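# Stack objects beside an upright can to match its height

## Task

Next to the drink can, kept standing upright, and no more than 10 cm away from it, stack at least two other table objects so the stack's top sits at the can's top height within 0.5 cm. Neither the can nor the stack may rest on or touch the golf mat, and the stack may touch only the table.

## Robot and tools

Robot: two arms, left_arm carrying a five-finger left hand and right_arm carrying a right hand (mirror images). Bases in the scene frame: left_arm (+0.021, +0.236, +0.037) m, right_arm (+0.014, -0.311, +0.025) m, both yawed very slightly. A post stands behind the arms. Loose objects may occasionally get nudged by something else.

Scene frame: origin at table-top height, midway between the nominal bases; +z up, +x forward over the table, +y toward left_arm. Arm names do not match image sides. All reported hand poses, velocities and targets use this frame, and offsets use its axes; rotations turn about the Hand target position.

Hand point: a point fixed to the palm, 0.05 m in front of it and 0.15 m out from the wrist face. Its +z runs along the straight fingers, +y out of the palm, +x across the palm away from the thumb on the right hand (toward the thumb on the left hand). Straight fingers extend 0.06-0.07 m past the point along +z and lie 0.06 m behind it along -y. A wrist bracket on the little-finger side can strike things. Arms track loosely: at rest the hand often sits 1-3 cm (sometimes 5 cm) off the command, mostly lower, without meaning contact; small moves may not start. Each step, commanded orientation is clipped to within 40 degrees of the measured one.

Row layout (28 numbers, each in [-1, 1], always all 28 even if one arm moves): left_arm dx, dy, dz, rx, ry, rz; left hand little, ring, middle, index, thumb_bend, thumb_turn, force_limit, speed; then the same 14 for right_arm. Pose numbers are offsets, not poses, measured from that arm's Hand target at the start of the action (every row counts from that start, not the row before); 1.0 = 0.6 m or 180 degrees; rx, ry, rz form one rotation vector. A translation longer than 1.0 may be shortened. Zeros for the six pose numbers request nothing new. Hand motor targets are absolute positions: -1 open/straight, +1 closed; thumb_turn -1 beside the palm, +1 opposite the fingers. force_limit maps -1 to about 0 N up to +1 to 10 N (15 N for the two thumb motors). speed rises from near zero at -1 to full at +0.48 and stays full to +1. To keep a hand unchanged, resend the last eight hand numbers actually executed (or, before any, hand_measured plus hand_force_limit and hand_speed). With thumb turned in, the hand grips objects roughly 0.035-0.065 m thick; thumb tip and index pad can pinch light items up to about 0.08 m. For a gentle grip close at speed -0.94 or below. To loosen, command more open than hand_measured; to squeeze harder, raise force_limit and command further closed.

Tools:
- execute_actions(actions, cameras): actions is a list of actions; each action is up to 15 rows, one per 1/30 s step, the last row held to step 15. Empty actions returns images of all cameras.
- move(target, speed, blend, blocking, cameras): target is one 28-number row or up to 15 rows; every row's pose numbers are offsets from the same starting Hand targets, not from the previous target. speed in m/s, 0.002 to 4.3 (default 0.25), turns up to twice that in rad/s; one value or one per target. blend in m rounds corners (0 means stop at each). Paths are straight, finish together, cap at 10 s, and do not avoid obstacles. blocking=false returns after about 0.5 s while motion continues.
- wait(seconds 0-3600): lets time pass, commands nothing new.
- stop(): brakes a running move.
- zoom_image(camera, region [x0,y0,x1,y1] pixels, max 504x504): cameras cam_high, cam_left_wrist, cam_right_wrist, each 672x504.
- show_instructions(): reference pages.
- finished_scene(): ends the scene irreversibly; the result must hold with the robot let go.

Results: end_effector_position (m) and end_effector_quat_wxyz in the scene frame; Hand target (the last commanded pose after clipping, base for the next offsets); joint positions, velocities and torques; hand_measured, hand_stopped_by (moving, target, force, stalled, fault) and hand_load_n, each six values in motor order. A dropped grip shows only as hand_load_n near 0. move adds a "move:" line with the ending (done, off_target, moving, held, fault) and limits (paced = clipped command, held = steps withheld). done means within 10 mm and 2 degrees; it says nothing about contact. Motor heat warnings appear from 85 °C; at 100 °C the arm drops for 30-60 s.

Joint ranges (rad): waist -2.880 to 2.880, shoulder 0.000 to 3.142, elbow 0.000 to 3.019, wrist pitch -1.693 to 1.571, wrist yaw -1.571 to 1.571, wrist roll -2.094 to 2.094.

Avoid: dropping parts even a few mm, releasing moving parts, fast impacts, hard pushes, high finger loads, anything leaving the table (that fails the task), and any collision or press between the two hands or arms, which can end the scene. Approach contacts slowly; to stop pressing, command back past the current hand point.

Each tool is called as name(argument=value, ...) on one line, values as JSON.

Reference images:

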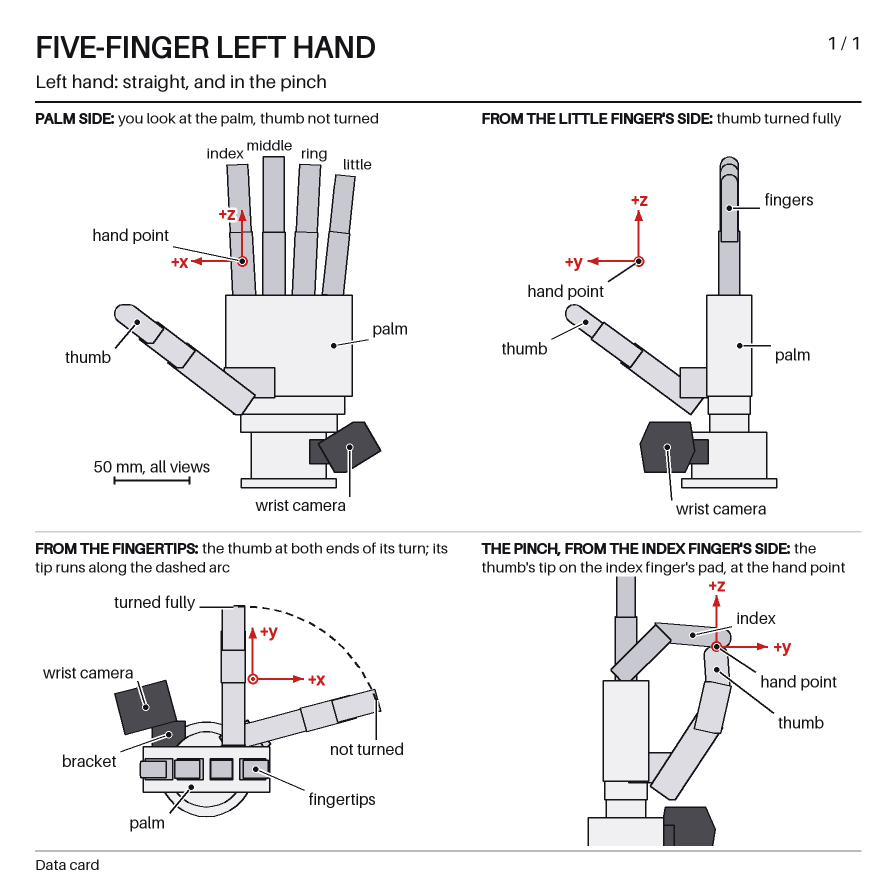

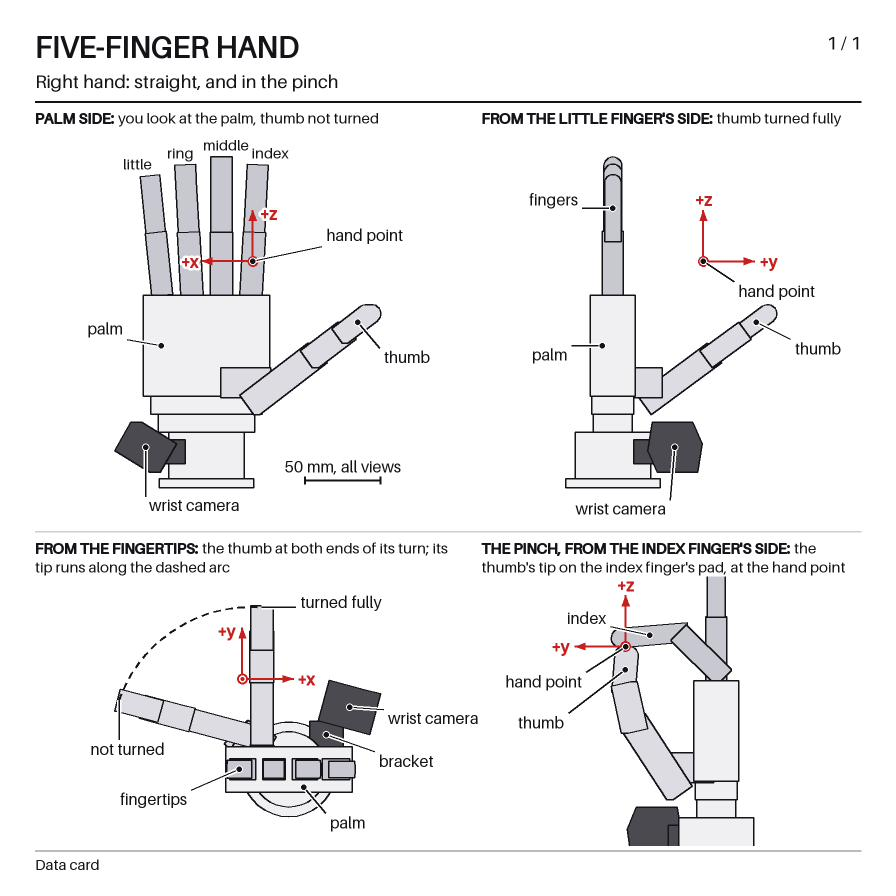

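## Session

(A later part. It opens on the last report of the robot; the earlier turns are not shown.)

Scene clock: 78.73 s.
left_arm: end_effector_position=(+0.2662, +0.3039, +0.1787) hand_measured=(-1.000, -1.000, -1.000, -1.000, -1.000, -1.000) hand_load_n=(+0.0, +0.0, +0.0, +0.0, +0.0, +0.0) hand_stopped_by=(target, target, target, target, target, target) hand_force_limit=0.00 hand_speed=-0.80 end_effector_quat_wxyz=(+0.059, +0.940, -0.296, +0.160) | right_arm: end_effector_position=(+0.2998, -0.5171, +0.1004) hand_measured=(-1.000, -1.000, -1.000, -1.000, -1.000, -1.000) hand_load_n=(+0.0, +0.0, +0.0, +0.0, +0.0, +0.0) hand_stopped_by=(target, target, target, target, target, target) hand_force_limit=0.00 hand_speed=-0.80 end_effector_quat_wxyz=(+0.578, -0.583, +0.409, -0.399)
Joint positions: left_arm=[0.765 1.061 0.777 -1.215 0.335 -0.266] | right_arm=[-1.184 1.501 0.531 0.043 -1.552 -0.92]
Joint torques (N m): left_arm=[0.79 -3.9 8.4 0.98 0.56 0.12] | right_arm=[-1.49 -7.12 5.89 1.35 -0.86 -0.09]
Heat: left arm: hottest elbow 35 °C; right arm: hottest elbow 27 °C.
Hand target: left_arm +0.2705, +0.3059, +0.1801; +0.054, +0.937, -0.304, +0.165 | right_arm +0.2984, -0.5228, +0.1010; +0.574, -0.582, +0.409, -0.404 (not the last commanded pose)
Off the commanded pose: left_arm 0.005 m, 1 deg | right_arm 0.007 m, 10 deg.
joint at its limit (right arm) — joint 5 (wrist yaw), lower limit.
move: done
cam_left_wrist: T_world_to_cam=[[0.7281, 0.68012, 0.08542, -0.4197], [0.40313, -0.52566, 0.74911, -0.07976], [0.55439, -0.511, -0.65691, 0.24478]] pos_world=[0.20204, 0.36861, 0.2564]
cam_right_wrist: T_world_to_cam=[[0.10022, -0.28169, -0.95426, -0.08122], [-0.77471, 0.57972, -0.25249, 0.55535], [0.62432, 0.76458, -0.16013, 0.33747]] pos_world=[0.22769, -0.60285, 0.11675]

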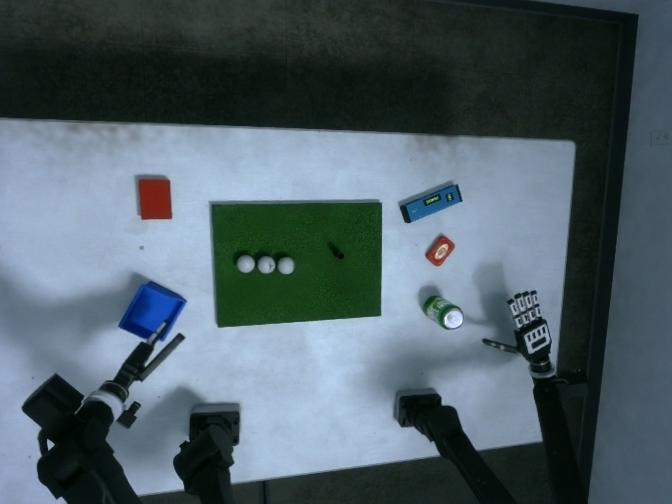

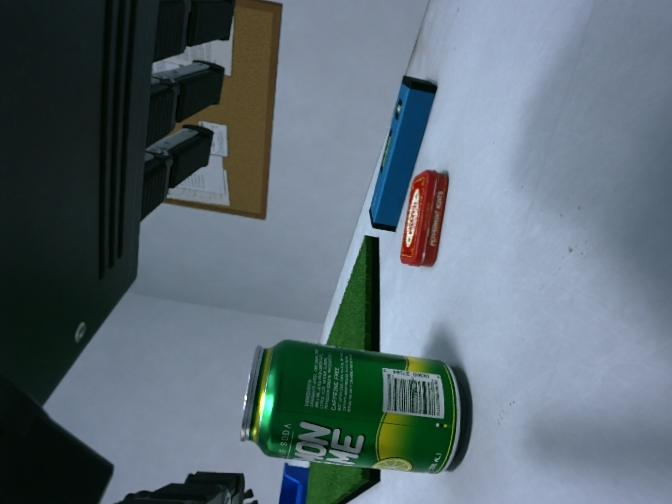

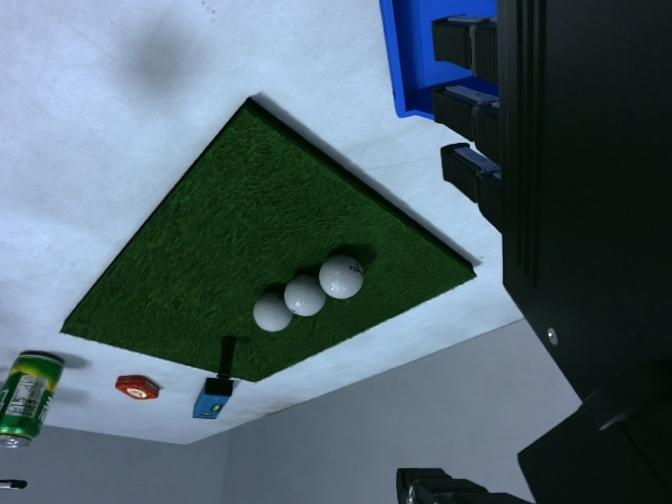

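move(target=[0.025,0.0,-0.067,0,0,0,1,-1,-1,1,-1,-1,0,0,0,0,0,0,0,0,-1,-1,-1,-1,-1,-1,0,-0.8], cameras=["cam_high", "cam_right_wrist"])

zoom_image(camera="cam_high", region=[90, 260, 210, 380])

Scene clock: 82.73 s.
left_arm: end_effector_position=(+0.2795, +0.3070, +0.1384) hand_measured=(+1.000, -1.000, -1.000, +1.000, -1.000, -1.000) hand_load_n=(+0.0, +0.0, +0.5, +0.0, +0.0, +0.0) hand_stopped_by=(target, target, target, target, target, target) hand_force_limit=0.00 hand_speed=0.00 end_effector_quat_wxyz=(+0.058, +0.938, -0.301, +0.161) | right_arm: end_effector_position=(+0.2998, -0.5171, +0.1004) hand_measured=(-1.000, -1.000, -1.000, -1.000, -1.000, -1.000) hand_load_n=(+0.0, +0.0, +0.0, -0.5, +0.0, +0.0) hand_stopped_by=(target, target, target, target, target, target) hand_force_limit=0.00 hand_speed=-0.80 end_effector_quat_wxyz=(+0.578, -0.583, +0.409, -0.399)
Joint positions: left_arm=[0.742 1.142 0.721 -1.068 0.335 -0.28] | right_arm=[-1.184 1.501 0.531 0.043 -1.552 -0.92]
Joint torques (N m): left_arm=[-0.09 -5.01 7.84 1.01 0.44 -0.07] | right_arm=[-1.49 -7.06 5.87 1.37 -0.86 -0.08]
Heat: left arm: hottest elbow 34 °C; right arm: hottest elbow 27 °C.
Hand target: left_arm +0.2855, +0.3059, +0.1398; +0.054, +0.937, -0.305, +0.165 | right_arm +0.2984, -0.5228, +0.1010; +0.574, -0.582, +0.409, -0.404
Off the commanded pose: left_arm 0.006 m, 1 deg | right_arm 0.006 m, 1 deg.
joint at its limit (right arm) — joint 5 (wrist yaw), lower limit.
move: done
cam_right_wrist: T_world_to_cam=[[0.10022, -0.28169, -0.95426, -0.08122], [-0.77471, 0.57972, -0.25249, 0.55535], [0.62432, 0.76458, -0.16013, 0.33747]] pos_world=[0.22769, -0.60285, 0.11675]

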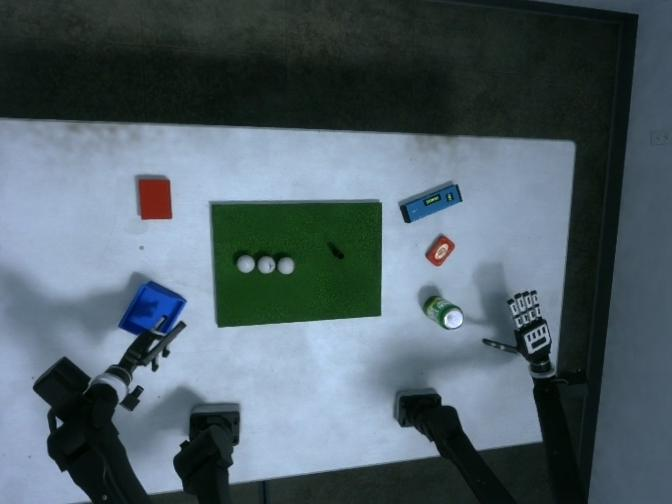

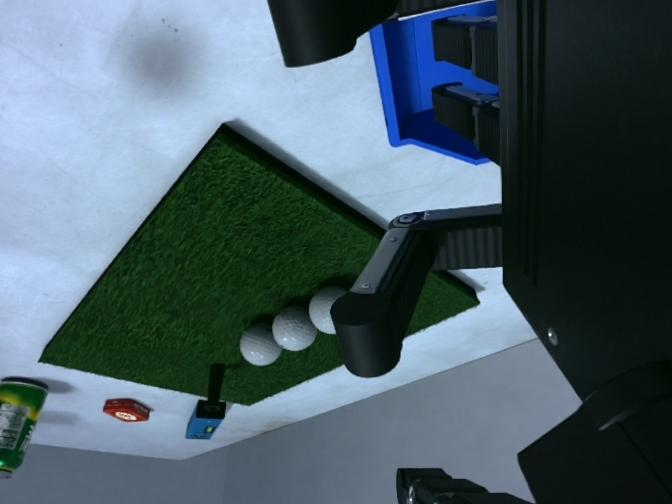

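Scaled by 4.200.

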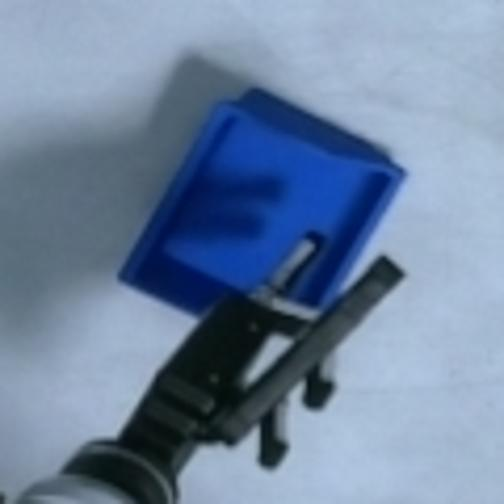

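move(target=[0.0,0.0,-0.08,0,0,0,1,-1,-1,1,-1,-1,0,0,0,0,0,0,0,0,-1,-1,-1,-1,-1,-1,0,-0.8], speed=0.1, cameras=["cam_high", "cam_right_wrist"])

zoom_image(camera="cam_high", region=[90, 260, 210, 380])

zoom_image(camera="cam_right_wrist", region=[350, 0, 510, 200])

Scene clock: 85.13 s.
left_arm: end_effector_position=(+0.2809, +0.3081, +0.0928) hand_measured=(+1.000, -1.000, -1.000, +1.000, -1.000, -1.000) hand_load_n=(+0.0, +0.0, +0.0, +0.5, +0.0, +0.0) hand_stopped_by=(target, target, target, target, target, target) hand_force_limit=0.00 hand_speed=0.00 end_effector_quat_wxyz=(+0.055, +0.938, -0.301, +0.164) | right_arm: end_effector_position=(+0.2998, -0.5171, +0.1004) hand_measured=(-1.000, -1.000, -1.000, -1.000, -1.000, -1.000) hand_load_n=(+0.0, +0.0, -0.5, +0.0, +0.0, +0.0) hand_stopped_by=(target, target, target, target, target, target) hand_force_limit=0.00 hand_speed=-0.80 end_effector_quat_wxyz=(+0.578, -0.583, +0.409, -0.399)
Joint positions: left_arm=[0.742 1.215 0.641 -0.906 0.335 -0.28] | right_arm=[-1.184 1.501 0.531 0.043 -1.552 -0.92]
Joint torques (N m): left_arm=[-0.09 -5.07 6.95 0.99 0.44 -0.08] | right_arm=[-1.55 -7.06 5.9 1.36 -0.86 -0.09]
Heat: left arm: hottest elbow 34 °C; right arm: hottest elbow 27 °C.
Hand target: left_arm +0.2855, +0.3059, +0.0919; +0.054, +0.937, -0.304, +0.165 | right_arm +0.2984, -0.5228, +0.1010; +0.574, -0.582, +0.409, -0.404
Off the commanded pose: left_arm 0.005 m, 0 deg | right_arm 0.006 m, 1 deg.
joint at its limit (right arm) — joint 5 (wrist yaw), lower limit.
move: done
cam_right_wrist: T_world_to_cam=[[0.10022, -0.28169, -0.95426, -0.08122], [-0.77471, 0.57972, -0.25249, 0.55535], [0.62432, 0.76458, -0.16013, 0.33747]] pos_world=[0.22769, -0.60285, 0.11675]

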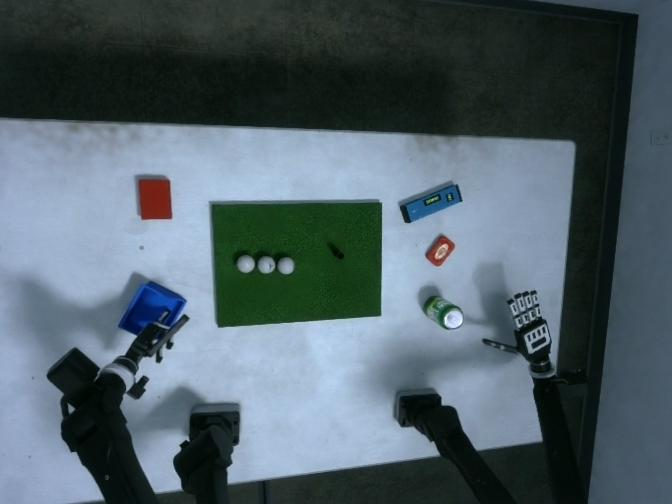

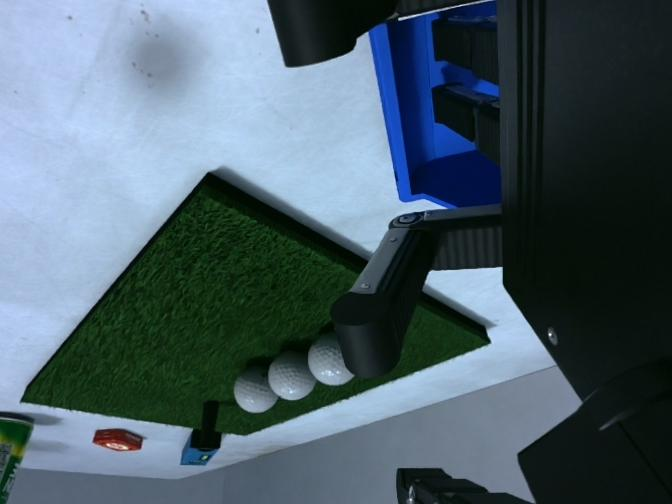

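Scaled by 4.200.

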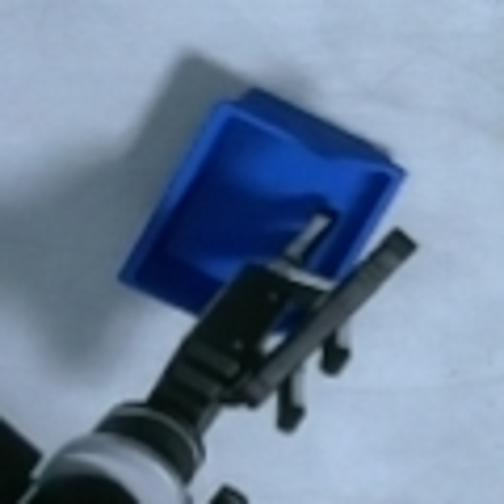

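Scaled by 2.520.

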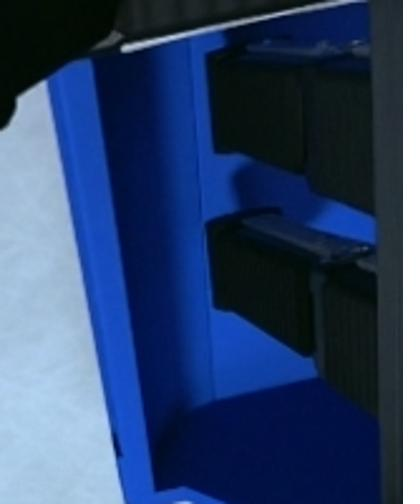

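move(target=[[0.0,0.0,0.263,0,0,0,1,-1,-1,1,-1,-1,0,0,-0.197,-0.162,0.165,0,0,0,-1,-1,-1,-1,-1,-1,0,-0.8],[0.224,-0.3765,0.313,-0.133,-0.143,-0.034,1,-1,-1,1,-1,-1,0,0,-0.197,-0.162,0.165,0,0,0,-1,-1,-1,-1,-1,-1,0,-0.8],[-0.149,-0.9165,0.263,-0.2656,-0.2855,-0.0679,-1,-1,-1,-1,-1,1,0,0,-0.197,-0.162,0.165,0,0,0,-1,-1,-1,-1,-1,-1,0,-0.8]], blend=[0.03,0.05,0], cameras=["all"])

Scene clock: 101.97 s.
left_arm: end_effector_position=(+0.1956, -0.2333, +0.2347) hand_measured=(-1.000, -1.000, -1.000, -1.000, -1.000, +1.000) hand_load_n=(+0.0, +0.0, +0.0, +0.0, +0.0, +0.0) hand_stopped_by=(target, target, target, target, target, target) hand_force_limit=0.00 hand_speed=0.00 end_effector_quat_wxyz=(+0.290, +0.653, -0.306, +0.630) | right_arm: end_effector_position=(+0.1856, -0.6006, +0.1882) hand_measured=(-1.000, -1.000, -1.000, -1.000, -1.000, -1.000) hand_load_n=(+0.0, +0.0, +0.0, +0.0, +0.0, -0.5) hand_stopped_by=(target, target, target, target, target, target) hand_force_limit=0.00 hand_speed=-0.80 end_effector_quat_wxyz=(+0.484, -0.474, +0.533, -0.507)
Joint positions: left_arm=[-1.187 1.444 0.367 1.035 -0.376 -1.579] | right_arm=[-1.625 1.242 0.638 -0.566 -1.552 -1.135]
Joint torques (N m): left_arm=[0.73 -6.59 7.57 3.04 -0.09 0.08] | right_arm=[-1.67 -4.66 11.21 0.7 -0.95 -0.21]
Heat: left arm: hottest elbow 32 °C; right arm: hottest elbow 28 °C.
Hand target: left_arm +0.1959, -0.2441, +0.2497; +0.299, +0.640, -0.299, +0.641 | right_arm +0.1801, -0.6201, +0.2001; +0.574, -0.582, +0.409, -0.404
Off the commanded pose: left_arm 0.018 m, 2 deg | right_arm 0.023 m, 25 deg.
joint sent to its limit (right arm) — joint 5 (wrist yaw), lower limit. The joint targets are off in orientation, not in position.
move: off_target (left_arm, right_arm); target 3's new numbers were sent with left_arm's hand 0.018 m and 2 deg from that target
cam_left_wrist: T_world_to_cam=[[0.73052, 0.64115, 0.23507, -0.05244], [-0.46082, 0.2088, 0.86258, -0.06201], [0.50396, -0.73846, 0.44799, -0.25637]] pos_world=[0.13894, -0.14275, 0.18066]
cam_right_wrist: T_world_to_cam=[[-0.02863, -0.27158, -0.96199, 0.02189], [-0.45587, 0.86002, -0.22922, 0.64229], [0.88959, 0.43198, -0.14843, 0.23551]] pos_world=[0.08392, -0.64817, 0.20324]

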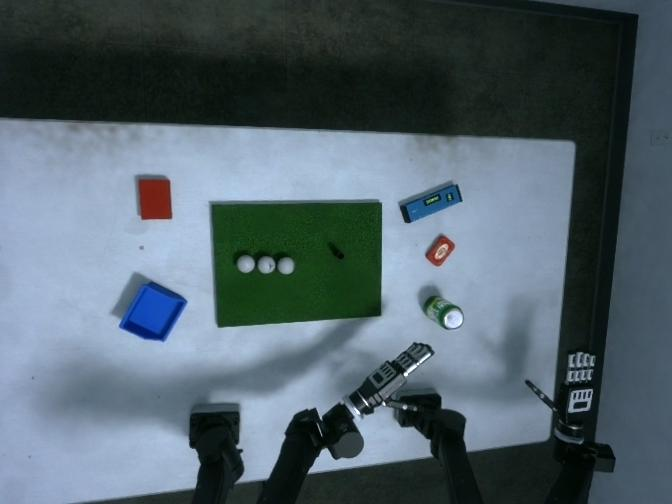

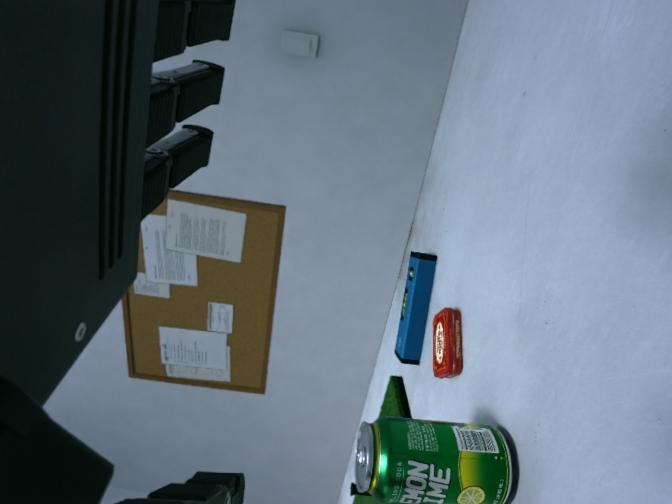

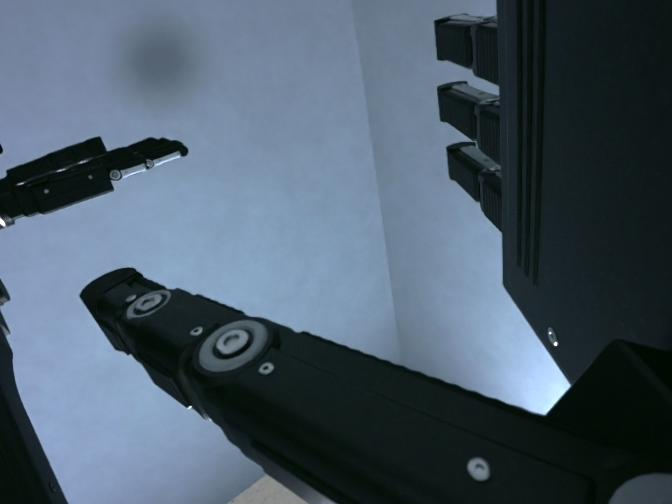

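zoom_image(camera="cam_high", region=[350, 280, 480, 420])

Scaled by 3.600.

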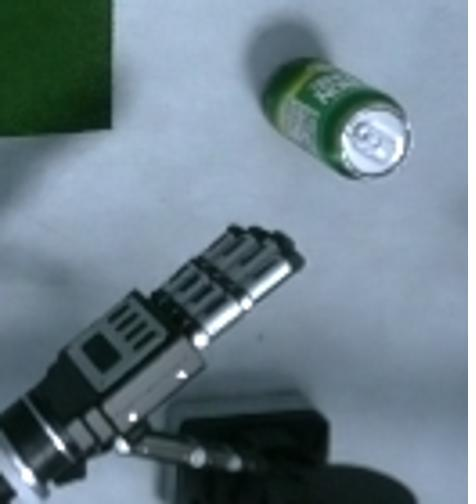

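move(target=[0.052,-0.066,-0.19,0,0,0,-1,-1,-1,-1,-1,1,0,0,0,0,0,0,0,0,-1,-1,-1,-1,-1,-1,0,-0.8], speed=0.15, cameras=["all"])

zoom_image(camera="cam_high", region=[350, 280, 480, 420])

Scene clock: 106.97 s.
left_arm: end_effector_position=(+0.2180, -0.2811, +0.1264) hand_measured=(-1.000, -1.000, -1.000, -1.000, -1.000, +1.000) hand_load_n=(+0.0, +0.0, +0.0, +0.0, +0.0, -0.5) hand_stopped_by=(target, target, target, target, target, target) hand_force_limit=0.00 hand_speed=0.00 end_effector_quat_wxyz=(+0.297, +0.649, -0.309, +0.629) | right_arm: end_effector_position=(+0.1855, -0.6007, +0.1885) hand_measured=(-1.000, -1.000, -1.000, -1.000, -1.000, -1.000) hand_load_n=(+0.0, +0.0, +0.0, +0.0, +0.0, +0.0) hand_stopped_by=(target, target, target, target, target, target) hand_force_limit=0.00 hand_speed=-0.80 end_effector_quat_wxyz=(+0.484, -0.475, +0.533, -0.507)
Joint positions: left_arm=[-1.161 1.992 0.516 1.441 -0.333 -1.579] | right_arm=[-1.625 1.257 0.659 -0.667 -1.552 -1.23]
Joint torques (N m): left_arm=[2.61 -11.93 3.44 3.06 0.17 0.09] | right_arm=[-1.49 -4.89 11.11 0.57 -0.97 -0.16]
Heat: left arm: hottest elbow 32 °C; right arm: hottest elbow 28 °C.
Hand target: left_arm +0.2272, -0.2836, +0.1357; +0.299, +0.640, -0.299, +0.641 | right_arm +0.1801, -0.6201, +0.2001; +0.574, -0.582, +0.409, -0.404
Off the commanded pose: left_arm 0.013 m, 2 deg | right_arm 0.023 m, 24 deg.
joint sent to its limit (right arm) — joint 5 (wrist yaw), lower limit. The joint targets are off in orientation, not in position.
move: off_target (left_arm)
cam_left_wrist: T_world_to_cam=[[0.7405, 0.63108, 0.23109, -0.0172], [-0.45816, 0.22247, 0.86058, 0.05532], [0.49168, -0.74313, 0.45388, -0.25378]] pos_world=[0.16287, -0.19005, 0.07155]
cam_right_wrist: T_world_to_cam=[[-0.02886, -0.27197, -0.96187, 0.02193], [-0.45751, 0.85916, -0.2292, 0.64221], [0.88874, 0.43345, -0.14922, 0.23689]] pos_world=[0.08392, -0.64847, 0.20364]

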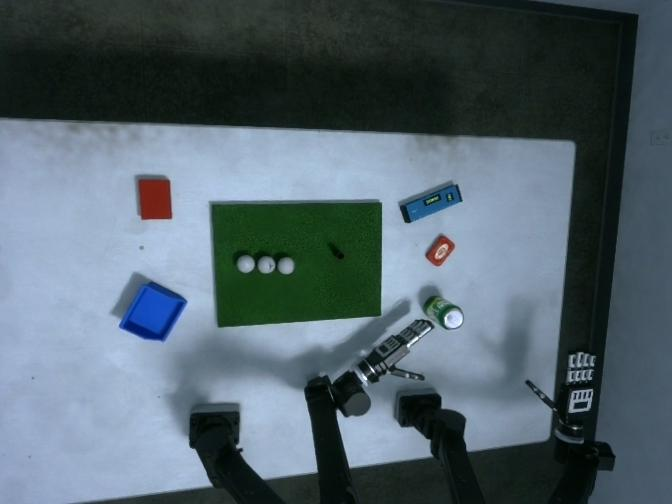

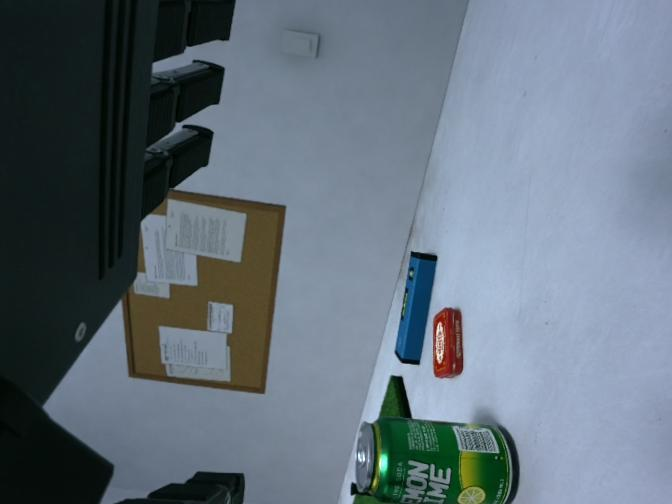

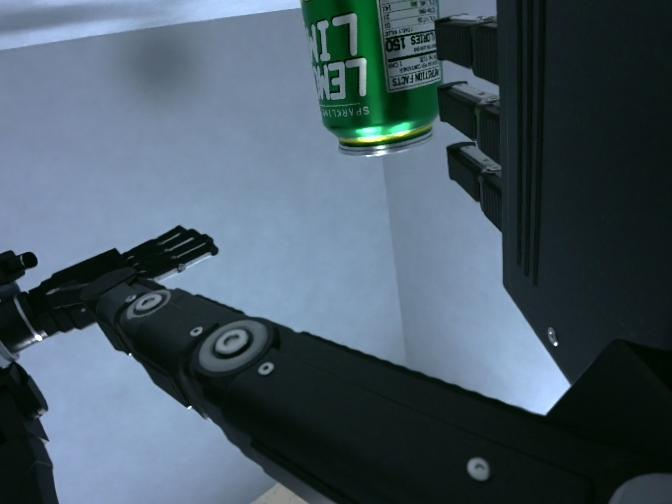

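Scaled by 3.600.

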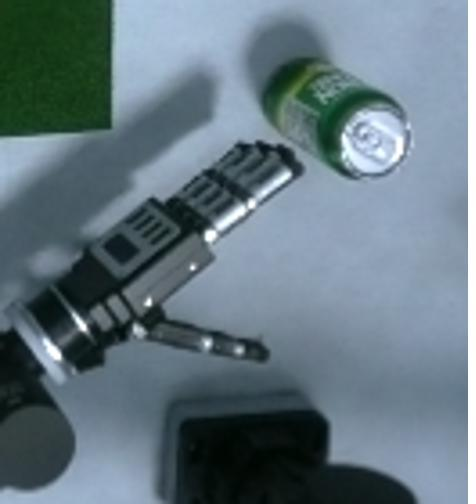

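move(target=[0.029,0.024,-0.023,0,0,0,-1,-1,-1,-1,-1,1,0,0,0,0,0,0,0,0,-1,-1,-1,-1,-1,-1,0,-0.8], speed=0.1, cameras=["all"])

zoom_image(camera="cam_high", region=[350, 280, 480, 420])

Scene clock: 109.97 s.
left_arm: end_effector_position=(+0.2393, -0.2688, +0.1186) hand_measured=(-1.000, -1.000, -1.000, -1.000, -1.000, +1.000) hand_load_n=(+0.0, +0.0, +0.0, +0.0, +0.0, -0.5) hand_stopped_by=(target, target, target, target, target, target) hand_force_limit=0.00 hand_speed=0.00 end_effector_quat_wxyz=(+0.299, +0.647, -0.303, +0.633) | right_arm: end_effector_position=(+0.1855, -0.6008, +0.1887) hand_measured=(-1.000, -1.000, -1.000, -1.000, -1.000, -1.000) hand_load_n=(+0.0, -0.5, +0.0, +0.0, +0.0, +0.0) hand_stopped_by=(target, target, target, target, target, target) hand_force_limit=0.00 hand_speed=-0.80 end_effector_quat_wxyz=(+0.484, -0.475, +0.532, -0.507)
Joint positions: left_arm=[-1.094 2.038 0.516 1.501 -0.272 -1.579] | right_arm=[-1.625 1.266 0.672 -0.725 -1.552 -1.285]
Joint torques (N m): left_arm=[2.2 -11.46 2.52 3.08 0.17 0.08] | right_arm=[-1.49 -4.89 11.07 0.53 -0.99 -0.14]
Heat: left arm: hottest elbow 31 °C; right arm: hottest elbow 29 °C.
Hand target: left_arm +0.2446, -0.2692, +0.1219; +0.299, +0.640, -0.299, +0.641 | right_arm +0.1801, -0.6201, +0.2001; +0.574, -0.582, +0.409, -0.405
Off the commanded pose: left_arm 0.006 m, 1 deg | right_arm 0.023 m, 24 deg.
joint sent to its limit (right arm) — joint 5 (wrist yaw), lower limit. The joint targets are off in orientation, not in position.
move: done
cam_left_wrist: T_world_to_cam=[[0.73629, 0.63811, 0.22515, -0.03527], [-0.46236, 0.23147, 0.85595, 0.07292], [0.49407, -0.73433, 0.46547, -0.25115]] pos_world=[0.18377, -0.1788, 0.06243]
cam_right_wrist: T_world_to_cam=[[-0.02886, -0.27235, -0.96176, 0.0219], [-0.45838, 0.85864, -0.22939, 0.64223], [0.88829, 0.43423, -0.14962, 0.23764]] pos_world=[0.08392, -0.64867, 0.20394]

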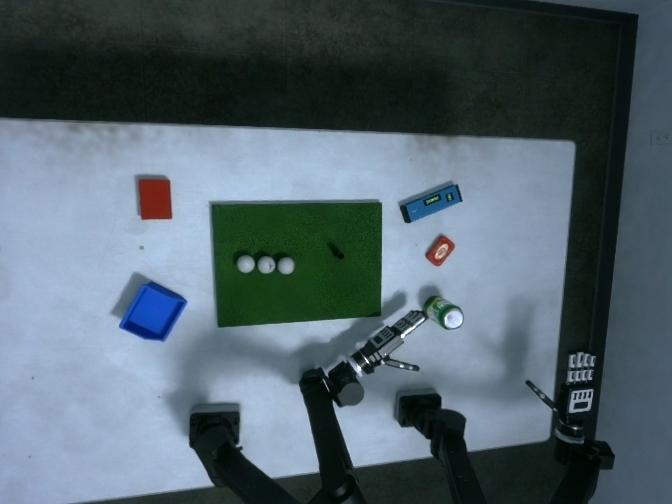

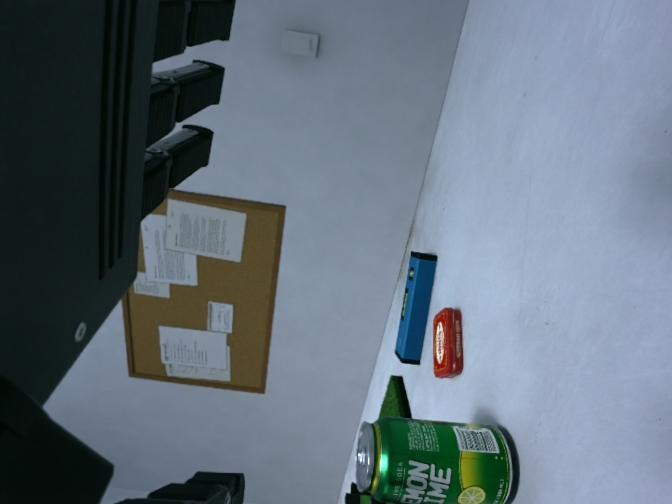

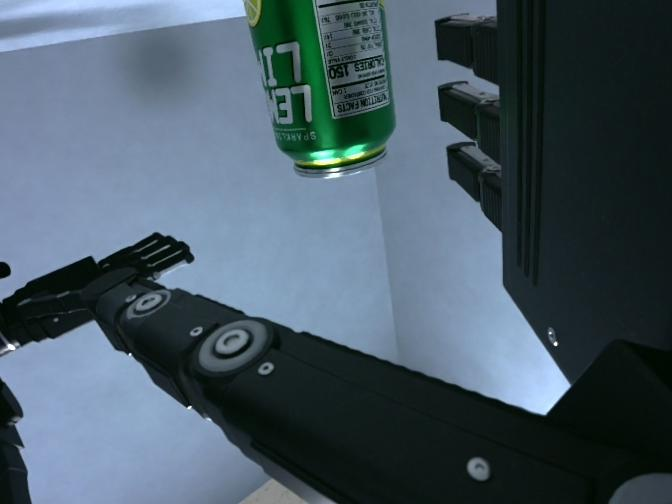

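Scaled by 3.600.

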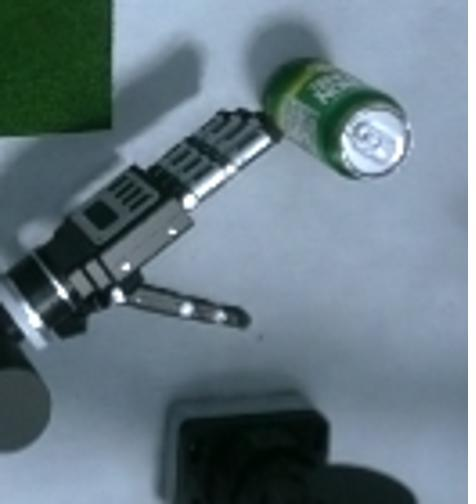

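move(target=[0.1105,-0.1467,-0.01,0,0,0,-1,-1,-1,-1,-1,1,0,0,0,0,0,0,0,0,-1,-1,-1,-1,-1,-1,0,-0.8], speed=0.08, cameras=["all"])

zoom_image(camera="cam_high", region=[370, 250, 500, 390])

Scene clock: 114.67 s.
left_arm: end_effector_position=(+0.2994, -0.3549, +0.1199) hand_measured=(-1.000, -1.000, -1.000, -1.000, -1.000, +1.000) hand_load_n=(+0.0, +0.0, +0.0, +0.0, +0.0, -0.5) hand_stopped_by=(target, target, target, target, target, target) hand_force_limit=0.00 hand_speed=0.00 end_effector_quat_wxyz=(+0.306, +0.640, -0.300, +0.638) | right_arm: end_effector_position=(+0.1770, -0.6078, +0.1925) hand_measured=(-1.000, -1.000, -1.000, -1.000, -1.000, -1.000) hand_load_n=(+0.0, +0.0, +0.0, +0.0, +0.0, +0.0) hand_stopped_by=(target, target, target, target, target, target) hand_force_limit=0.00 hand_speed=-0.80 end_effector_quat_wxyz=(-0.486, +0.569, -0.532, +0.397)
Joint positions: left_arm=[-1.047 2.112 0.808 1.305 -0.22 -1.579] | right_arm=[-1.572 1.505 0.994 -1.679 -1.305 -2.141]
Joint torques (N m): left_arm=[2.61 -14.33 5.16 1.94 0.18 0.09] | right_arm=[0.67 -8.06 10.13 -0.8 -0.58 -0.16]
Heat: left arm: hottest elbow 31 °C; right arm: hottest elbow 29 °C.
Hand target: left_arm +0.3109, -0.3572, +0.1158; +0.299, +0.641, -0.299, +0.641 | right_arm +0.1801, -0.6200, +0.2001; -0.574, +0.582, -0.409, +0.404
Off the commanded pose: left_arm 0.012 m, 1 deg | right_arm 0.015 m, 17 deg.
joint sent to its limit (right arm) — joint 4 (wrist pitch), lower limit; joint 6 (wrist roll), lower limit. The joint targets are off in orientation, not in position.
move: off_target (left_arm)
cam_left_wrist: T_world_to_cam=[[0.7377, 0.63871, 0.21874, -0.02434], [-0.46882, 0.2515, 0.84673, 0.12976], [0.4858, -0.72719, 0.48498, -0.34195]] pos_world=[0.2449, -0.26575, 0.06128]
cam_right_wrist: T_world_to_cam=[[-0.16233, -0.26656, -0.95005, 0.04825], [-0.66076, 0.74444, -0.09597, 0.58586], [0.73283, 0.61218, -0.29698, 0.41277]] pos_world=[0.09245, -0.67596, 0.22465]

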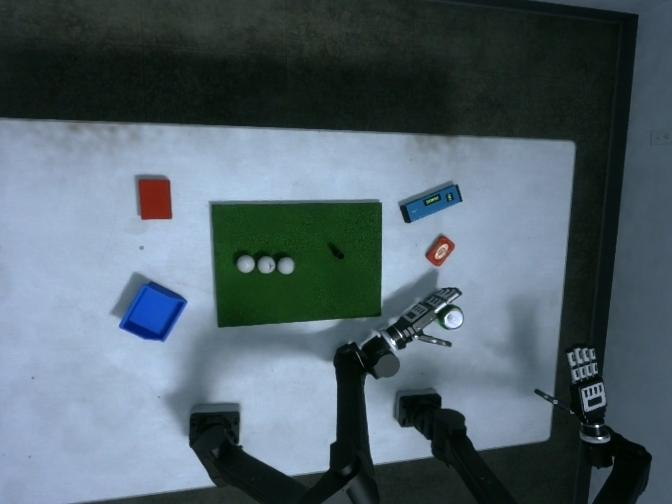

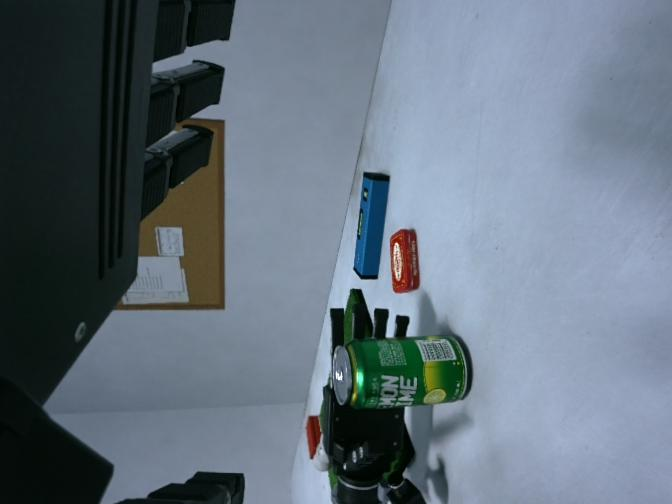

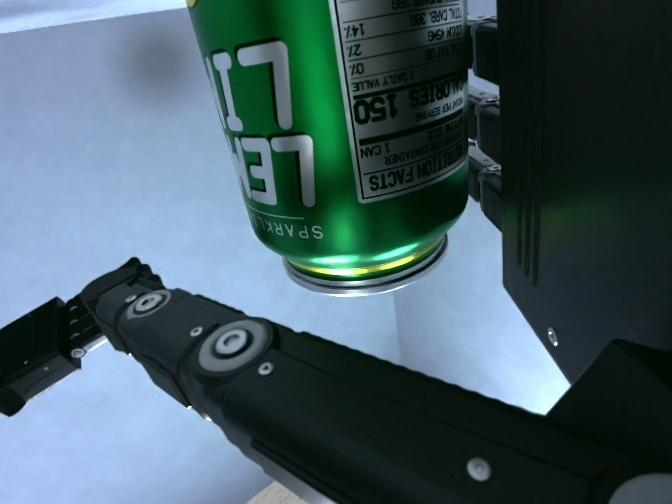

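Scaled by 3.600.

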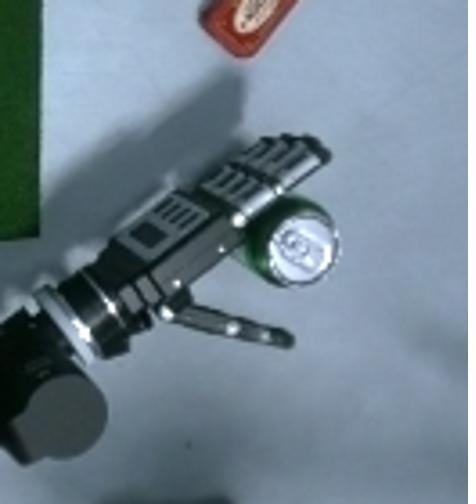

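move(target=[0.0165,-0.0123,-0.01,0,0,0,-1,-1,-1,-1,-1,1,0,0,0,0,0.083,0.0403,0.2247,-0.3189,-1,-1,-1,-1,-1,-1,0,-0.8], speed=0.08, cameras=["all"])

zoom_image(camera="cam_high", region=[370, 250, 500, 390])

Scene clock: 123.13 s.
left_arm: end_effector_position=(+0.3080, -0.3621, +0.1134) hand_measured=(-1.000, -1.000, -1.000, -1.000, -1.000, +1.000) hand_load_n=(+0.0, +0.0, +0.0, +0.0, +0.0, +0.0) hand_stopped_by=(target, target, target, target, target, target) hand_force_limit=0.00 hand_speed=0.00 end_effector_quat_wxyz=(+0.306, +0.640, -0.301, +0.637) | right_arm: end_effector_position=(+0.1751, -0.6203, +0.2378) hand_measured=(-1.000, -1.000, -1.000, -1.000, -1.000, -1.000) hand_load_n=(+0.0, +0.0, +0.0, +0.0, +0.0, +0.0) hand_stopped_by=(target, target, target, target, target, target) hand_force_limit=0.00 hand_speed=-0.80 end_effector_quat_wxyz=(+0.177, -0.381, +0.826, -0.375)
Joint positions: left_arm=[-1.037 2.139 0.842 1.296 -0.208 -1.579] | right_arm=[-1.329 0.901 0.824 -0.754 -0.476 -0.456]
Joint torques (N m): left_arm=[2.73 -14.74 5.39 1.92 0.18 0.09] | right_arm=[0.62 -4.6 11.06 1.51 -0.25 0.03]
Heat: left arm: hottest elbow 30 °C; right arm: hottest elbow 29 °C.
Hand target: left_arm +0.3209, -0.3645, +0.1099; +0.299, +0.640, -0.299, +0.641 | right_arm +0.1801, -0.6200, +0.2499; +0.178, -0.383, +0.822, -0.383
Off the commanded pose: left_arm 0.014 m, 1 deg | right_arm 0.013 m, 1 deg.
move: off_target (left_arm, right_arm)
cam_left_wrist: T_world_to_cam=[[0.73859, 0.63751, 0.21924, -0.02542], [-0.46787, 0.25059, 0.84753, 0.14042], [0.48537, -0.72855, 0.48335, -0.34845]] pos_world=[0.2536, -0.27284, 0.05499]
cam_right_wrist: T_world_to_cam=[[-0.66531, 0.16837, -0.72733, 0.39252], [0.08993, 0.98522, 0.1458, 0.5587], [0.74113, 0.03159, -0.67062, 0.1625]] pos_world=[0.09047, -0.62166, 0.31301]

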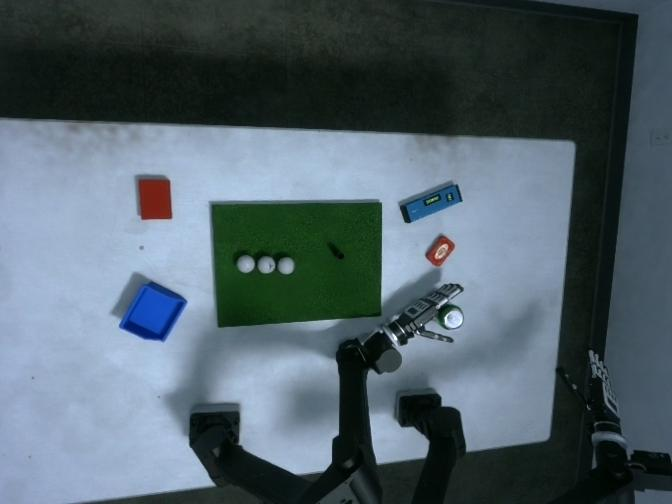

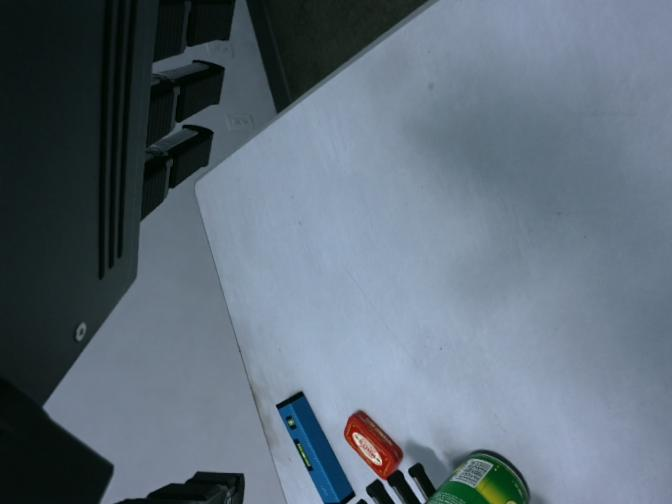

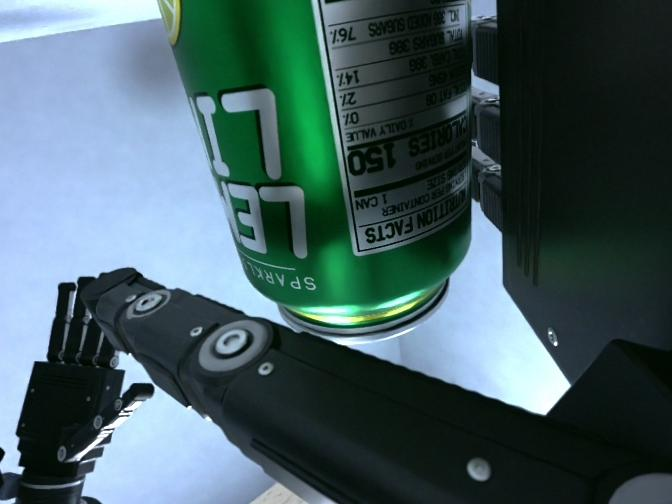

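Scaled by 3.600.

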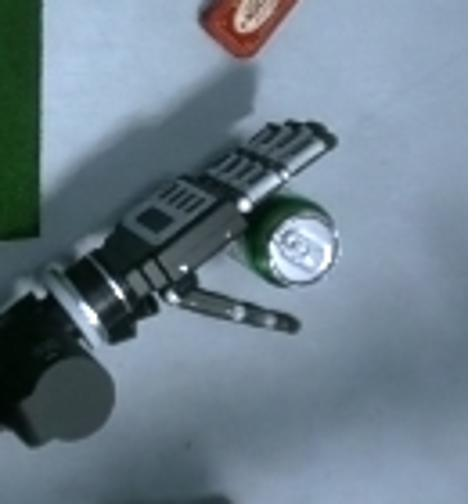

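move(target=[0,0,0,0,0,0,1,1,1,1,1,1,-0.3,-0.8,0,0,0,0,0,0,-1,-1,-1,-1,-1,-1,0,-0.8], cameras=["all"])

zoom_image(camera="cam_high", region=[370, 250, 500, 390])

Scene clock: 125.73 s.
left_arm: end_effector_position=(+0.3115, -0.3617, +0.1134) hand_measured=(-0.152, -0.188, -0.208, -0.190, -0.634, +1.000) hand_load_n=(+5.0, +1.5, +1.0, +6.0, +13.5, +4.0) hand_stopped_by=(force, force, force, force, force, target) hand_force_limit=-0.30 hand_speed=-0.80 end_effector_quat_wxyz=(+0.302, +0.639, -0.301, +0.640) | right_arm: end_effector_position=(+0.1752, -0.6203, +0.2378) hand_measured=(-1.000, -1.000, -1.000, -1.000, -1.000, -1.000) hand_load_n=(+0.0, +0.0, +0.0, +0.0, +0.0, -0.5) hand_stopped_by=(target, target, target, target, target, target) hand_force_limit=0.00 hand_speed=-0.80 end_effector_quat_wxyz=(+0.177, -0.381, +0.826, -0.375)
Joint positions: left_arm=[-1.032 2.14 0.846 1.295 -0.208 -1.571] | right_arm=[-1.329 0.901 0.824 -0.754 -0.476 -0.455]
Joint torques (N m): left_arm=[2.26 -14.86 5.2 1.92 0.18 0] | right_arm=[0.62 -4.6 11.07 1.5 -0.25 0.06]
Heat: left arm: hottest elbow 30 °C; right arm: hottest elbow 29 °C.
Hand target: left_arm +0.3209, -0.3646, +0.1099; +0.299, +0.640, -0.299, +0.641 | right_arm +0.1802, -0.6200, +0.2499; +0.178, -0.383, +0.822, -0.383
Off the commanded pose: left_arm 0.010 m, 1 deg | right_arm 0.013 m, 1 deg.
move: done
cam_left_wrist: T_world_to_cam=[[0.73392, 0.64046, 0.22619, -0.02649], [-0.47482, 0.24565, 0.8451, 0.14261], [0.48569, -0.72764, 0.48439, -0.34973]] pos_world=[0.25702, -0.27254, 0.05488]
cam_right_wrist: T_world_to_cam=[[-0.66498, 0.16901, -0.72749, 0.39294], [0.09039, 0.98511, 0.14624, 0.55845], [0.74137, 0.03149, -0.67035, 0.16233]] pos_world=[0.09047, -0.62166, 0.31301]

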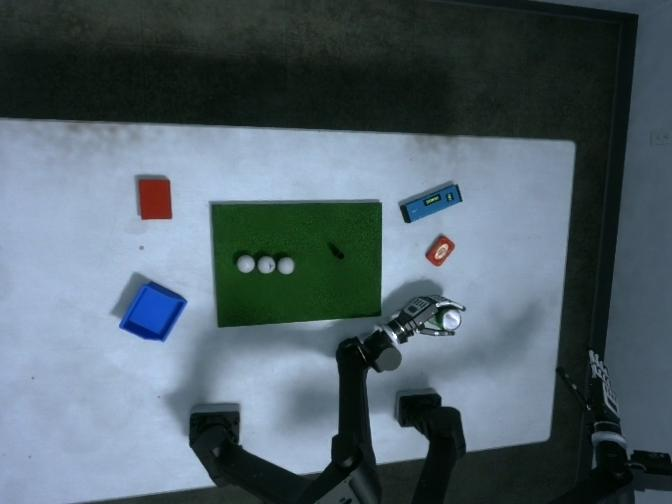

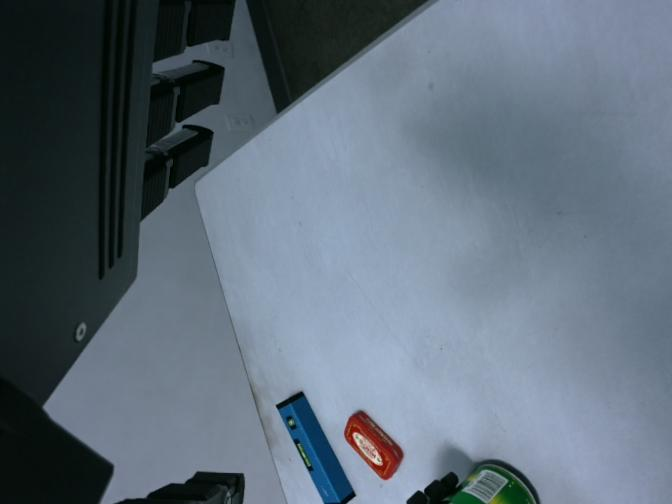

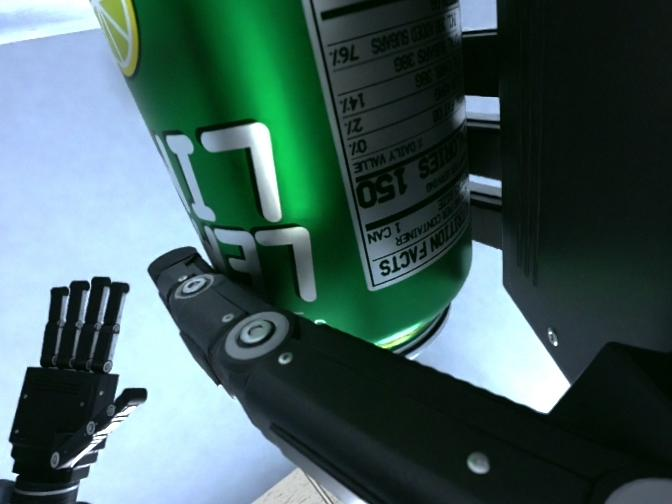

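Scaled by 3.600.

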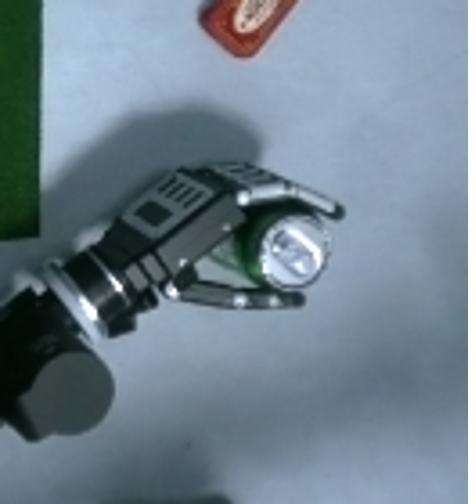

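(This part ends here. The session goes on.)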